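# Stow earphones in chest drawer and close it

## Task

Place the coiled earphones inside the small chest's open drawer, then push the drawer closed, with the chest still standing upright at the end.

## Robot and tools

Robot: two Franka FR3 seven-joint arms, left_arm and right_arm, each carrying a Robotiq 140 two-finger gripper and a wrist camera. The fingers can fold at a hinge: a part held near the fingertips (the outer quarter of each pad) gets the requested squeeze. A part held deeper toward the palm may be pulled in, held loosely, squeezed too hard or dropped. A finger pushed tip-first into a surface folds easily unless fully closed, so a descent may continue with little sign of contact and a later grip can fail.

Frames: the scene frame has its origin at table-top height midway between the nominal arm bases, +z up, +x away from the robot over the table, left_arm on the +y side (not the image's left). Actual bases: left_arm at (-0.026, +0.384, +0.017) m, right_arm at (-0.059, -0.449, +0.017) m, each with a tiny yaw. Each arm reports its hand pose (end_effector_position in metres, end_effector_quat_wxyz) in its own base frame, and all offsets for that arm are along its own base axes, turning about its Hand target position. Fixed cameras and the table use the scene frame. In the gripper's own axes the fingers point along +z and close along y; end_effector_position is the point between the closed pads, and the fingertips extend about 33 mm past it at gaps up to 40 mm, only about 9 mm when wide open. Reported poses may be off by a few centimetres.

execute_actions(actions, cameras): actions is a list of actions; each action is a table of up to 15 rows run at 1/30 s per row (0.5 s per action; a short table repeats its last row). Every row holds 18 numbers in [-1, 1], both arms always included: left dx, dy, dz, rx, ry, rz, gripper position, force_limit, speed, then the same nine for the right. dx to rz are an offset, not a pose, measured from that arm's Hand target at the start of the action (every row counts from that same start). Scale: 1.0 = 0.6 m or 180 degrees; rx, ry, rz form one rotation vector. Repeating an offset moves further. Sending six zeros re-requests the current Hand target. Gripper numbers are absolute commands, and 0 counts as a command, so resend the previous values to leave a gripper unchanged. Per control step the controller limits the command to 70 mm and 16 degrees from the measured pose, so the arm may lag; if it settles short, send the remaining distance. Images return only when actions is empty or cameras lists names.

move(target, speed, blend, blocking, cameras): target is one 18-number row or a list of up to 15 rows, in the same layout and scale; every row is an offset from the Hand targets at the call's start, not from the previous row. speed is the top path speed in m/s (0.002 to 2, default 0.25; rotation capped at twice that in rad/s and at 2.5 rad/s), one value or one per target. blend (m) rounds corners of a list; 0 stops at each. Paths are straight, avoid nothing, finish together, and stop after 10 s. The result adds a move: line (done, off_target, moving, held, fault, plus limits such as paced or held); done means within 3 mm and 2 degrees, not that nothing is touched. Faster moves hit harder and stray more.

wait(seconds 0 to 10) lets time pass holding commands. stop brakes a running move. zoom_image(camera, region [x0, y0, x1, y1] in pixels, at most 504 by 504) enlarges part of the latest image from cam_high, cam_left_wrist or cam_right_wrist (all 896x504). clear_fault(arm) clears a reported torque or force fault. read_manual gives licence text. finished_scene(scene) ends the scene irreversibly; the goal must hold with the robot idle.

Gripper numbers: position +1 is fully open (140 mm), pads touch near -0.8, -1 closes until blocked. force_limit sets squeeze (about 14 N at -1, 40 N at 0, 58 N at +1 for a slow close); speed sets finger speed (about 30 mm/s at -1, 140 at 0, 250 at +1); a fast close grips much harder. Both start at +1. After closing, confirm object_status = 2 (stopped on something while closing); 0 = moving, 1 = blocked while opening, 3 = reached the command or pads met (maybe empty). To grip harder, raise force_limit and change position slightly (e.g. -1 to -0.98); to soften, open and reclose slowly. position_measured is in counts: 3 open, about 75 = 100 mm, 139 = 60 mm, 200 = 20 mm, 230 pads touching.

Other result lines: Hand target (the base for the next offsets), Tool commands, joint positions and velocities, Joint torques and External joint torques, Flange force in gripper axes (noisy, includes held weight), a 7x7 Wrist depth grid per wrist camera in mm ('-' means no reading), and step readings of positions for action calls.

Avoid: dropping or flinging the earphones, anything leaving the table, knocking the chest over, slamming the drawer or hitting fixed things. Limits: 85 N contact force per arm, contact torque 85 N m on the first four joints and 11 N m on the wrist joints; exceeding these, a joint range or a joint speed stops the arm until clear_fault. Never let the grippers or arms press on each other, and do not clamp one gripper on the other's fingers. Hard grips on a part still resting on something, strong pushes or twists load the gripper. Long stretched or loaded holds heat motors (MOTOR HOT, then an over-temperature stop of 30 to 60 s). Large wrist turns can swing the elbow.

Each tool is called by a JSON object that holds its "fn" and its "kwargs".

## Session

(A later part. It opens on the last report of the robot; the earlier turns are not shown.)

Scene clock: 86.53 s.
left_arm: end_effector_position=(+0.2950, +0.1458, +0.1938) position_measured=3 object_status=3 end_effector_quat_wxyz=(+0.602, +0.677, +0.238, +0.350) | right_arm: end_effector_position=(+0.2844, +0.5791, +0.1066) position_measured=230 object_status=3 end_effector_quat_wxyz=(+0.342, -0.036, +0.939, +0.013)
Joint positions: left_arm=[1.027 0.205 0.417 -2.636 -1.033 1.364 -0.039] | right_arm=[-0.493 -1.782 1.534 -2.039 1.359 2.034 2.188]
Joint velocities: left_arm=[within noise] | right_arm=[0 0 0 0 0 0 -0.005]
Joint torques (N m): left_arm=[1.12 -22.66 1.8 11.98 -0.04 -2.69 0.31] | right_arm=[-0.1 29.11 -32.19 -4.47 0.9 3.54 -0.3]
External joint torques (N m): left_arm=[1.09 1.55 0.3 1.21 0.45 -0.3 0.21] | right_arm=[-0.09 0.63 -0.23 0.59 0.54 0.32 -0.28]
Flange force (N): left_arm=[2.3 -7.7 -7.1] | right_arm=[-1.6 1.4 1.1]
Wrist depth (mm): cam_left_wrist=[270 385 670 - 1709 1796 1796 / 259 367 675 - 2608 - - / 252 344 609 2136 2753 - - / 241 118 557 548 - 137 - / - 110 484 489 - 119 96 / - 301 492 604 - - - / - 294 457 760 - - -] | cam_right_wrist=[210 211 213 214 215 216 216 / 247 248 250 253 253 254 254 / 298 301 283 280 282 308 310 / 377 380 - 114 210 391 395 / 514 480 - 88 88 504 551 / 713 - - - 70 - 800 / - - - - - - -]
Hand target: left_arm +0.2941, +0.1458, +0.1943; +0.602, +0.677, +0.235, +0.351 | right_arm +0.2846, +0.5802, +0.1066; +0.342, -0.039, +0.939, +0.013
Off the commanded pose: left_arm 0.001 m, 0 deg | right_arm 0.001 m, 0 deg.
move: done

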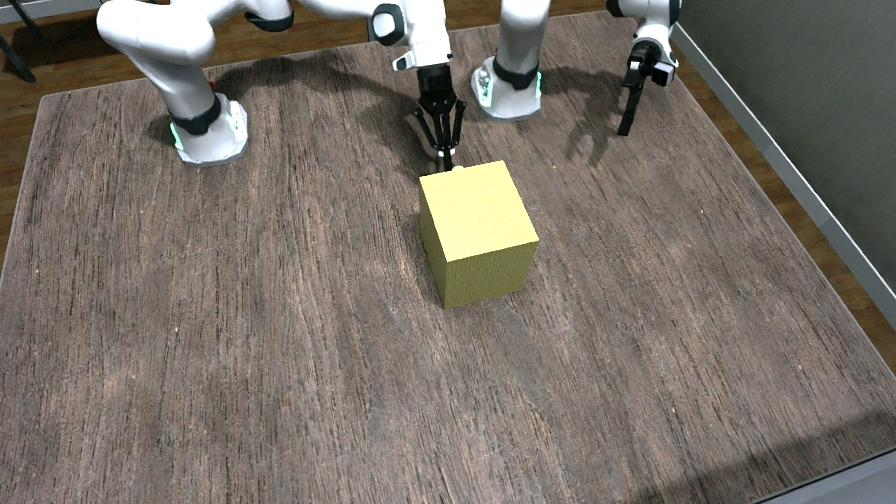

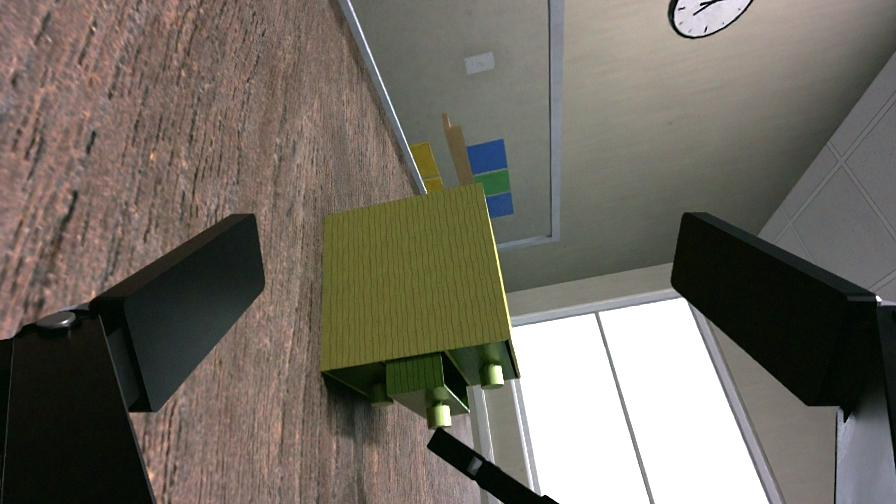

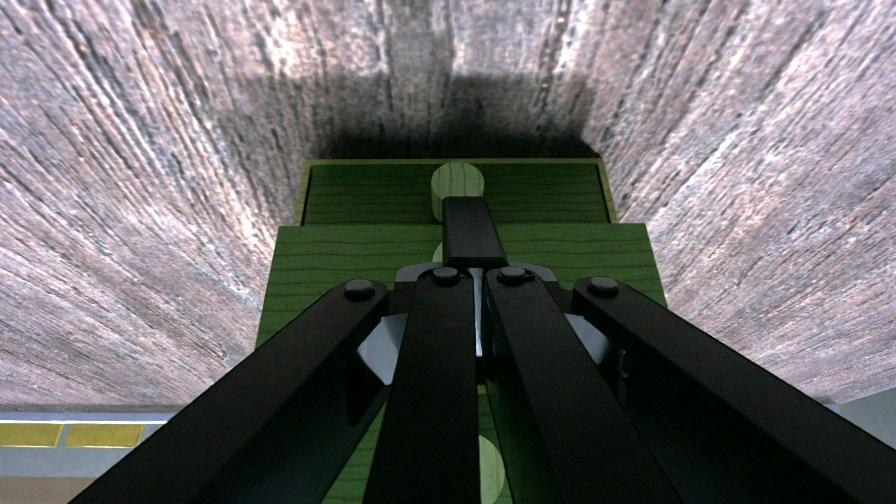

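{"fn": "move", "kwargs": {"target": [0,0,0,0,0,0,1,1,1,0.0299,0.0005,0,0,0,0,-1,-1,-1], "speed": 0.04, "cameras": ["cam_left_wrist"]}}

{"fn": "zoom_image", "kwargs": {"camera": "cam_left_wrist", "region": [310, 320, 530, 450]}}

Scene clock: 88.40 s.
left_arm: end_effector_position=(+0.2950, +0.1458, +0.1938) position_measured=3 object_status=3 end_effector_quat_wxyz=(+0.602, +0.677, +0.238, +0.350) | right_arm: end_effector_position=(+0.3022, +0.5794, +0.1065) position_measured=230 object_status=3 end_effector_quat_wxyz=(+0.342, -0.036, +0.939, +0.013)
Joint positions: left_arm=[1.027 0.205 0.417 -2.636 -1.033 1.364 -0.039] | right_arm=[-0.533 -1.781 1.534 -2.025 1.375 2.046 2.161]
Joint velocities: left_arm=[within noise] | right_arm=[0 -0.001 0 0 0.002 0.001 -0.006]
Joint torques (N m): left_arm=[1.09 -22.62 1.73 12 -0.05 -2.67 0.32] | right_arm=[-0.12 29.36 -32.36 -4.52 0.92 3.53 -0.24]
External joint torques (N m): left_arm=[1.12 1.58 0.3 1.22 0.44 -0.28 0.22] | right_arm=[-0.2 0.49 -0.3 0.54 0.52 0.29 -0.22]
Flange force (N): left_arm=[2.3 -7.9 -7.2] | right_arm=[-1.7 1.5 1.2]
Wrist depth (mm): cam_left_wrist=[270 382 661 - - 1796 - / 262 364 673 1967 - 2015 - / 251 347 603 2174 - - 2753 / 241 118 505 547 - 137 105 / - 110 473 503 - 120 96 / - 303 487 626 - - - / - 294 458 794 458 - -] | cam_right_wrist=[210 211 214 215 215 216 216 / 246 249 250 252 253 254 254 / 298 299 262 232 257 308 310 / 376 379 241 114 224 391 396 / 514 479 - 88 88 502 547 / 719 - - - 70 - 781 / - - - - - - -]
Hand target: left_arm +0.2941, +0.1458, +0.1943; +0.602, +0.677, +0.235, +0.351 | right_arm +0.3025, +0.5805, +0.1066; +0.342, -0.039, +0.939, +0.013
Off the commanded pose: left_arm 0.001 m, 0 deg | right_arm 0.001 m, 0 deg.
move: done
Images, in order (width x height): cam_left_wrist 896x504.

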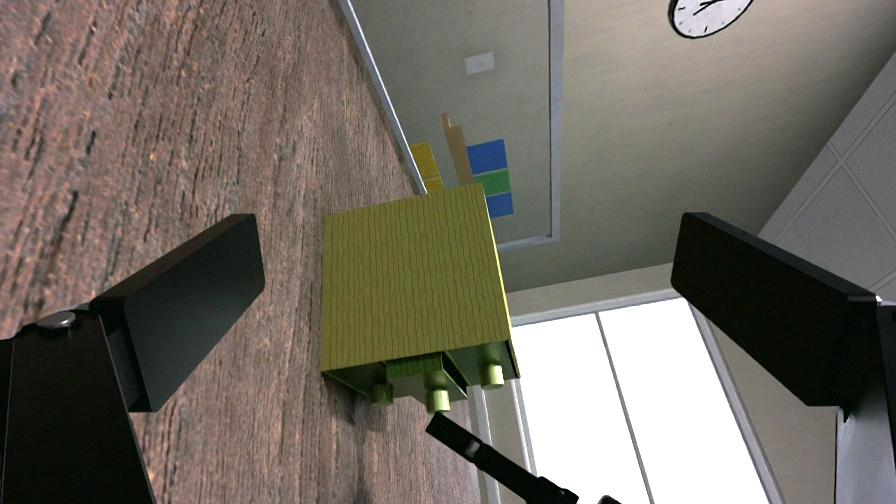

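Scaled by 2.291 from the camera's 896x504 image, which has a finer 1280x720 frame.

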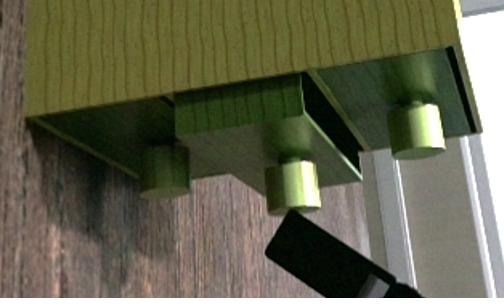

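{"fn": "move", "kwargs": {"target": [0,0,0,0,0,0,1,1,1,0.0199,0.0016,0,0,0,0,-1,-1,-1], "speed": 0.03, "cameras": ["cam_left_wrist"]}}

{"fn": "zoom_image", "kwargs": {"camera": "cam_left_wrist", "region": [310, 320, 530, 450]}}

Scene clock: 89.63 s.
left_arm: end_effector_position=(+0.2950, +0.1458, +0.1938) position_measured=3 object_status=3 end_effector_quat_wxyz=(+0.602, +0.677, +0.238, +0.350) | right_arm: end_effector_position=(+0.3141, +0.5801, +0.1058) position_measured=230 object_status=3 end_effector_quat_wxyz=(+0.342, -0.036, +0.939, +0.012)
Joint positions: left_arm=[1.027 0.205 0.417 -2.636 -1.033 1.364 -0.039] | right_arm=[-0.562 -1.781 1.534 -2.012 1.386 2.053 2.145]
Joint velocities: left_arm=[within noise] | right_arm=[-0.001 0.001 -0.002 0 0.001 0 -0.006]
Joint torques (N m): left_arm=[1.09 -22.67 1.76 11.97 -0.03 -2.66 0.34] | right_arm=[-0.24 29.89 -32.42 -4.53 0.97 3.62 -0.22]
External joint torques (N m): left_arm=[1.11 1.49 0.33 1.19 0.45 -0.27 0.24] | right_arm=[-0.2 0.61 -0.22 0.62 0.55 0.36 -0.2]
Flange force (N): left_arm=[2.1 -7.5 -7.1] | right_arm=[-1.7 1.7 1.4]
Wrist depth (mm): cam_left_wrist=[271 384 712 1652 - 1770 1568 / 261 365 677 - - - 2253 / 251 346 606 2174 2503 - - / 241 118 541 543 - 137 101 / - 109 490 504 - 120 96 / - 301 482 621 2784 - - / - 295 459 789 3137 - -] | cam_right_wrist=[209 211 213 214 215 215 214 / 246 248 250 243 252 253 253 / 297 299 241 235 239 307 309 / 375 377 - 123 215 391 394 / 511 480 - 88 88 500 546 / 713 - - - 70 - 783 / - - - - - - -]
Hand target: left_arm +0.2941, +0.1458, +0.1943; +0.602, +0.677, +0.235, +0.351 | right_arm +0.3145, +0.5815, +0.1066; +0.342, -0.039, +0.939, +0.013
Off the commanded pose: left_arm 0.001 m, 0 deg | right_arm 0.002 m, 0 deg.
move: done
Images, in order (width x height): cam_left_wrist 896x504.

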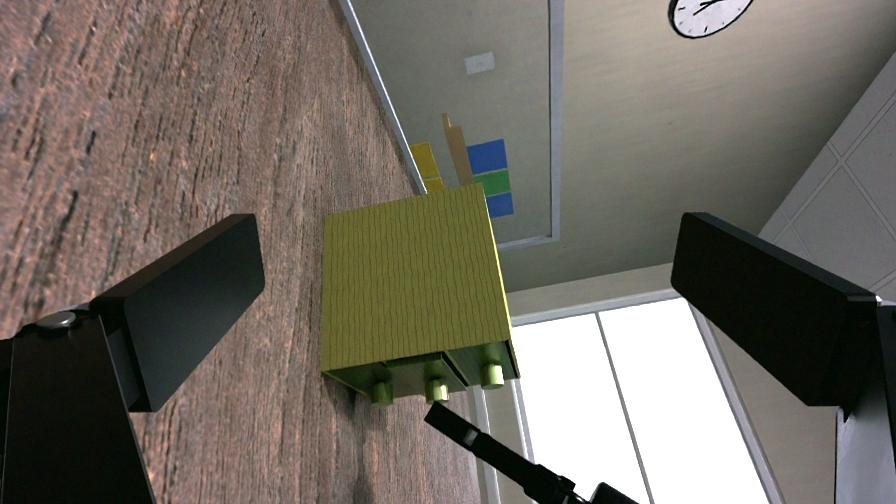

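Scaled by 2.291 from the camera's 896x504 image, which has a finer 1280x720 frame.

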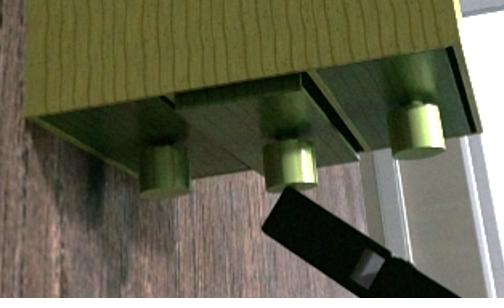

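{"fn": "move", "kwargs": {"target": [0,0,0,0,0,0,1,1,1,0.0066,0.0005,0,0,0,0,-1,-1,-1], "speed": 0.02, "cameras": ["cam_left_wrist"]}}

{"fn": "zoom_image", "kwargs": {"camera": "cam_left_wrist", "region": [360, 330, 530, 410]}}

Scene clock: 90.63 s.
left_arm: end_effector_position=(+0.2950, +0.1458, +0.1938) position_measured=3 object_status=3 end_effector_quat_wxyz=(+0.602, +0.677, +0.238, +0.350) | right_arm: end_effector_position=(+0.3178, +0.5806, +0.1056) position_measured=230 object_status=3 end_effector_quat_wxyz=(+0.342, -0.036, +0.939, +0.012)
Joint positions: left_arm=[1.027 0.205 0.417 -2.636 -1.033 1.364 -0.039] | right_arm=[-0.571 -1.781 1.534 -2.008 1.389 2.055 2.139]
Joint velocities: left_arm=[within noise] | right_arm=[-0.001 0 0 0 0.001 -0.001 -0.005]
Joint torques (N m): left_arm=[1.13 -22.67 1.75 11.95 -0.05 -2.67 0.3] | right_arm=[-0.28 29.89 -32.46 -4.67 0.98 3.6 -0.23]
External joint torques (N m): left_arm=[1.06 1.52 0.23 1.14 0.44 -0.28 0.19] | right_arm=[-0.36 0.51 -0.22 0.42 0.56 0.33 -0.21]
Flange force (N): left_arm=[2.2 -7.5 -6.8] | right_arm=[-1.8 1.3 1.5]
Wrist depth (mm): cam_left_wrist=[269 384 666 - 1697 2118 1921 / 260 365 668 1998 - 2253 2528 / 252 347 600 2031 - 2174 2636 / 241 118 528 - - 137 2528 / - 109 468 495 4589 120 96 / - 303 486 826 - - - / - 295 455 812 451 - -] | cam_right_wrist=[209 211 213 214 214 214 214 / 246 248 249 242 251 253 253 / 297 298 240 231 236 306 308 / 375 377 247 123 214 389 392 / 509 479 - 88 88 501 541 / 715 - - - 70 - 783 / - - - - - - -]
Hand target: left_arm +0.2941, +0.1458, +0.1943; +0.602, +0.677, +0.235, +0.351 | right_arm +0.3184, +0.5818, +0.1066; +0.342, -0.039, +0.939, +0.013
Off the commanded pose: left_arm 0.001 m, 0 deg | right_arm 0.002 m, 0 deg.
move: done
Images, in order (width x height): cam_left_wrist 896x504.

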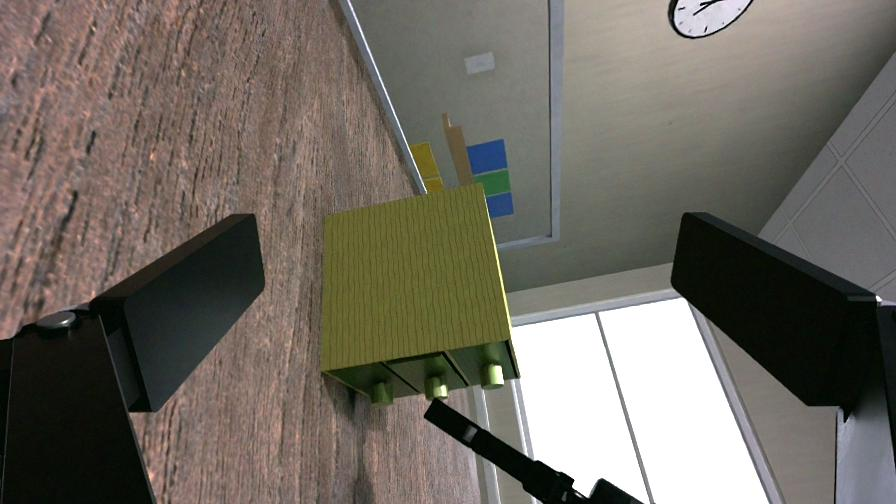

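Scaled by 2.965 from the camera's 896x504 image, which has a finer 1280x720 frame.

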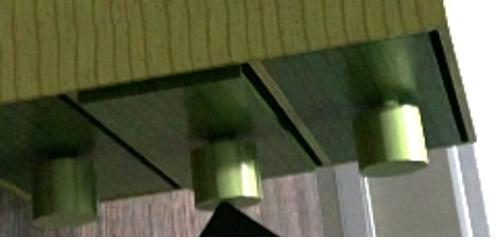

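{"fn": "move", "kwargs": {"target": [0,0,0,0,0,0,1,1,1,0.0058,0.0005,0,0,0,0,-1,-1,-1], "speed": 0.02, "cameras": ["cam_left_wrist"]}}

{"fn": "zoom_image", "kwargs": {"camera": "cam_left_wrist", "region": [360, 330, 530, 410]}}

Scene clock: 91.60 s.
left_arm: end_effector_position=(+0.2950, +0.1458, +0.1938) position_measured=3 object_status=3 end_effector_quat_wxyz=(+0.602, +0.677, +0.238, +0.350) | right_arm: end_effector_position=(+0.3211, +0.5809, +0.1053) position_measured=230 object_status=3 end_effector_quat_wxyz=(+0.341, -0.037, +0.939, +0.012)
Joint positions: left_arm=[1.027 0.205 0.417 -2.636 -1.033 1.364 -0.039] | right_arm=[-0.58 -1.781 1.534 -2.004 1.392 2.057 2.134]
Joint velocities: left_arm=[within noise] | right_arm=[0 0 -0.001 0 0.002 0 -0.005]
Joint torques (N m): left_arm=[1.09 -22.7 1.75 11.97 -0.04 -2.67 0.33] | right_arm=[-0.15 30.06 -32.5 -4.65 0.93 3.6 -0.29]
External joint torques (N m): left_arm=[1.09 1.59 0.29 1.1 0.46 -0.28 0.22] | right_arm=[-0.01 0.58 -0.21 0.59 0.51 0.32 -0.27]
Flange force (N): left_arm=[2.0 -7.7 -7.0] | right_arm=[-1.4 1.1 1.1]
Wrist depth (mm): cam_left_wrist=[269 384 683 - - 1599 - / 261 363 672 1520 - 2118 2253 / 251 347 615 2253 - - 2915 / 241 118 510 538 - 136 2693 / - 109 487 501 - 120 96 / - 302 488 720 - - - / - 294 459 904 469 - -] | cam_right_wrist=[209 211 212 213 214 214 214 / 246 248 245 243 248 252 252 / 297 298 230 227 233 306 307 / 376 377 214 123 211 388 392 / 509 475 - 88 88 499 540 / 717 - - - 70 - 785 / - - - - - - -]
Hand target: left_arm +0.2941, +0.1458, +0.1943; +0.602, +0.677, +0.235, +0.351 | right_arm +0.3219, +0.5821, +0.1066; +0.342, -0.039, +0.939, +0.013
Off the commanded pose: left_arm 0.001 m, 0 deg | right_arm 0.002 m, 0 deg.
move: done
Images, in order (width x height): cam_left_wrist 896x504.

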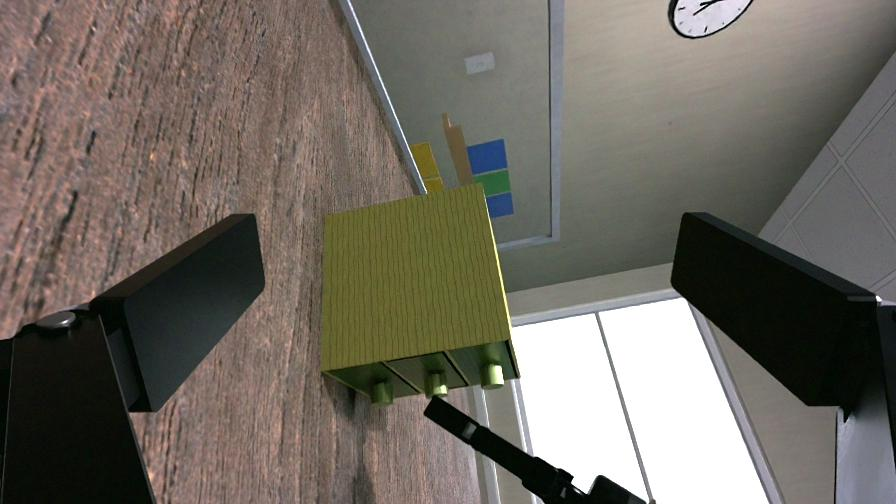

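Scaled by 2.965 from the camera's 896x504 image, which has a finer 1280x720 frame.

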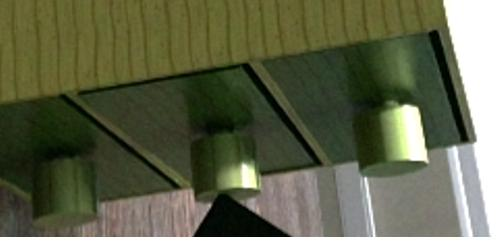

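{"fn": "move", "kwargs": {"target": [0,0,0,0,0,0,1,1,1,0.0042,0.0004,0,0,0,0,-1,-1,-1], "speed": 0.02, "cameras": ["cam_left_wrist"]}}

{"fn": "zoom_image", "kwargs": {"camera": "cam_left_wrist", "region": [360, 330, 530, 410]}}

Scene clock: 92.57 s.
left_arm: end_effector_position=(+0.2950, +0.1458, +0.1938) position_measured=3 object_status=3 end_effector_quat_wxyz=(+0.602, +0.677, +0.238, +0.350) | right_arm: end_effector_position=(+0.3220, +0.5821, +0.1053) position_measured=230 object_status=3 end_effector_quat_wxyz=(+0.341, -0.038, +0.939, +0.012)
Joint positions: left_arm=[1.027 0.205 0.417 -2.636 -1.033 1.364 -0.039] | right_arm=[-0.584 -1.781 1.533 -2 1.395 2.058 2.131]
Joint torques (N m): left_arm=[1.14 -22.66 1.77 12.01 -0.04 -2.67 0.31] | right_arm=[-2 29.88 -32.51 -4.96 0.97 3.78 -0.27]
External joint torques (N m): left_arm=[1.09 1.6 0.27 1.17 0.45 -0.28 0.2] | right_arm=[-2.15 0.33 -0.29 0.09 0.54 0.51 -0.25]
Flange force (N): left_arm=[2.2 -7.8 -7.1] | right_arm=[-5.2 3.4 3.9]
Wrist depth (mm): cam_left_wrist=[270 381 672 1770 2015 1936 - / 261 365 672 2118 - - - / 252 344 618 2316 - 2581 2950 / 241 118 509 526 - 137 - / - 109 498 507 - 120 96 / - 303 474 737 - - - / - 295 455 852 438 - -] | cam_right_wrist=[209 211 212 213 214 214 214 / 246 247 245 242 246 252 253 / 296 299 230 225 235 306 307 / 374 377 - 124 211 389 393 / 508 478 - 88 88 497 542 / 709 - - - 70 - 778 / - - - - - - -]
Hand target: left_arm +0.2941, +0.1458, +0.1943; +0.602, +0.677, +0.235, +0.351 | right_arm +0.3244, +0.5823, +0.1066; +0.342, -0.039, +0.939, +0.013
Off the commanded pose: left_arm 0.001 m, 0 deg | right_arm 0.003 m, 0 deg.
move: done
Images, in order (width x height): cam_left_wrist 896x504.

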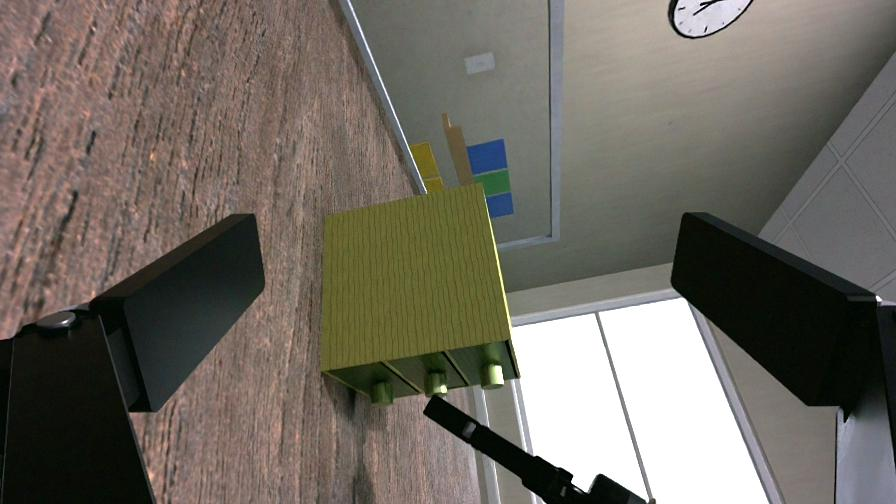

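Scaled by 2.965 from the camera's 896x504 image, which has a finer 1280x720 frame.

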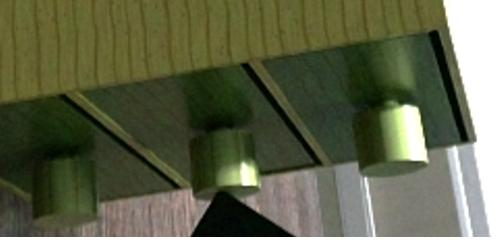

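{"fn": "move", "kwargs": {"target": [0,0,0,0,0,0,1,1,1,-0.18,-0.0142,0,0,0,0,-1,-1,-1], "speed": 0.12, "cameras": ["all"]}}

{"fn": "zoom_image", "kwargs": {"camera": "cam_left_wrist", "region": [310, 320, 530, 420]}}

{"fn": "zoom_image", "kwargs": {"camera": "cam_high", "region": [360, 100, 560, 320]}}

Scene clock: 94.87 s.
left_arm: end_effector_position=(+0.2950, +0.1458, +0.1938) position_measured=3 object_status=3 end_effector_quat_wxyz=(+0.602, +0.677, +0.238, +0.350) | right_arm: end_effector_position=(+0.2156, +0.5750, +0.1060) position_measured=230 object_status=3 end_effector_quat_wxyz=(+0.341, -0.043, +0.939, +0.014)
Joint positions: left_arm=[1.027 0.205 0.417 -2.636 -1.033 1.364 -0.039] | right_arm=[-0.339 -1.797 1.529 -2.088 1.313 1.976 2.273]
Joint velocities: left_arm=[within noise] | right_arm=[0 0 -0.001 0.001 0 0 0.004]
Joint torques (N m): left_arm=[1.16 -22.68 1.77 11.97 -0.05 -2.67 0.36] | right_arm=[0.48 27.09 -31.89 -5.51 0.1 2.88 0.19]
External joint torques (N m): left_arm=[1.14 1.5 0.3 1.19 0.44 -0.27 0.26] | right_arm=[0.39 -0.08 -0.4 -0.29 -0.12 -0.25 0.21]
Flange force (N): left_arm=[2.1 -7.6 -7.0] | right_arm=[0.8 -1.2 -1.7]
Wrist depth (mm): cam_left_wrist=[269 385 690 - 2065 1568 - / 261 364 675 - - - - / 251 346 607 2155 - 3349 - / 242 118 553 543 - 137 105 / - 110 507 504 - 120 96 / - 301 478 869 - - - / - 294 455 925 - - -] | cam_right_wrist=[210 211 212 213 213 213 213 / 246 248 250 251 251 252 251 / 299 300 302 302 304 305 306 / 375 379 361 123 346 387 389 / 510 478 - 88 88 494 537 / 721 - - - 70 - 762 / - - - - - - -]
Hand target: left_arm +0.2941, +0.1458, +0.1943; +0.602, +0.677, +0.235, +0.351 | right_arm +0.2164, +0.5738, +0.1066; +0.342, -0.039, +0.939, +0.013
Off the commanded pose: left_arm 0.001 m, 0 deg | right_arm 0.002 m, 0 deg.
joint sent to its limit (right arm) — joint 2 (shoulder), lower limit. The joint targets still meet the commanded pose.
move: done

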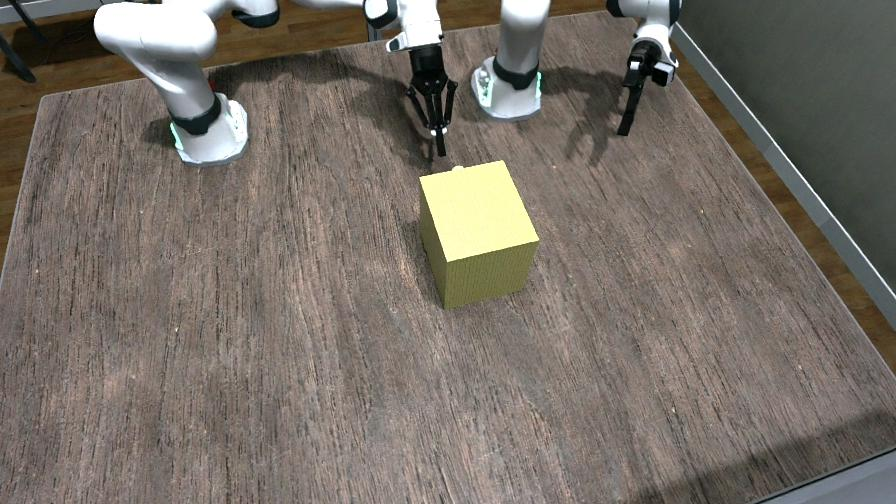

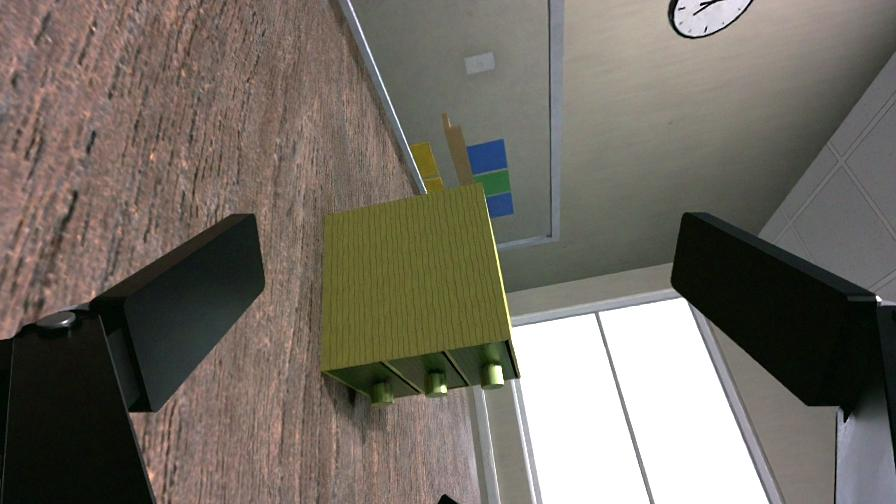

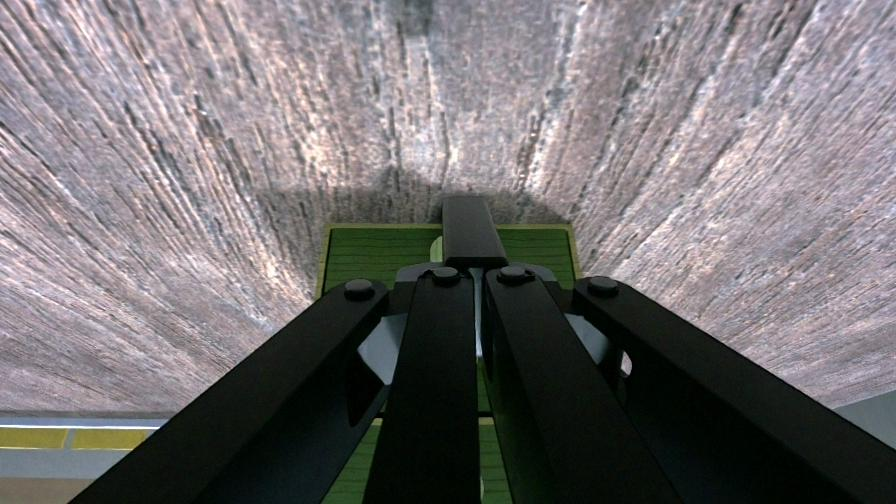

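Scaled by 2.291 from the camera's 896x504 image, which has a finer 1280x720 frame.

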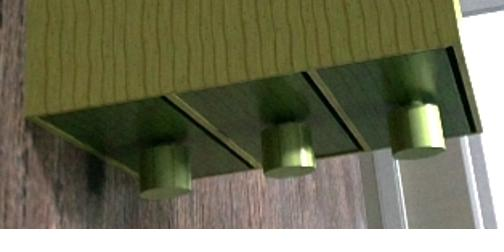

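Scaled by 2.291 from the camera's 896x504 image, which has a finer 1280x720 frame.

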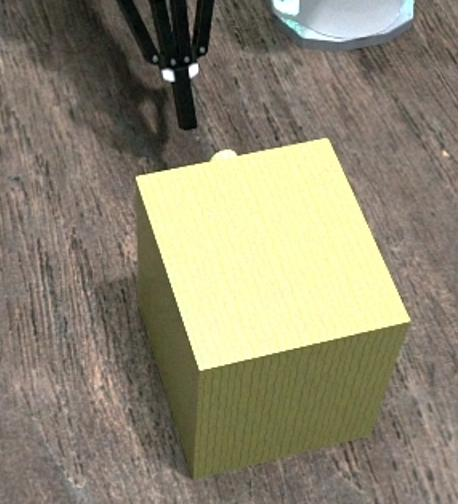

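{"fn": "finished_scene", "kwargs": {"scene": 2}}

The scene is finished: the task was done.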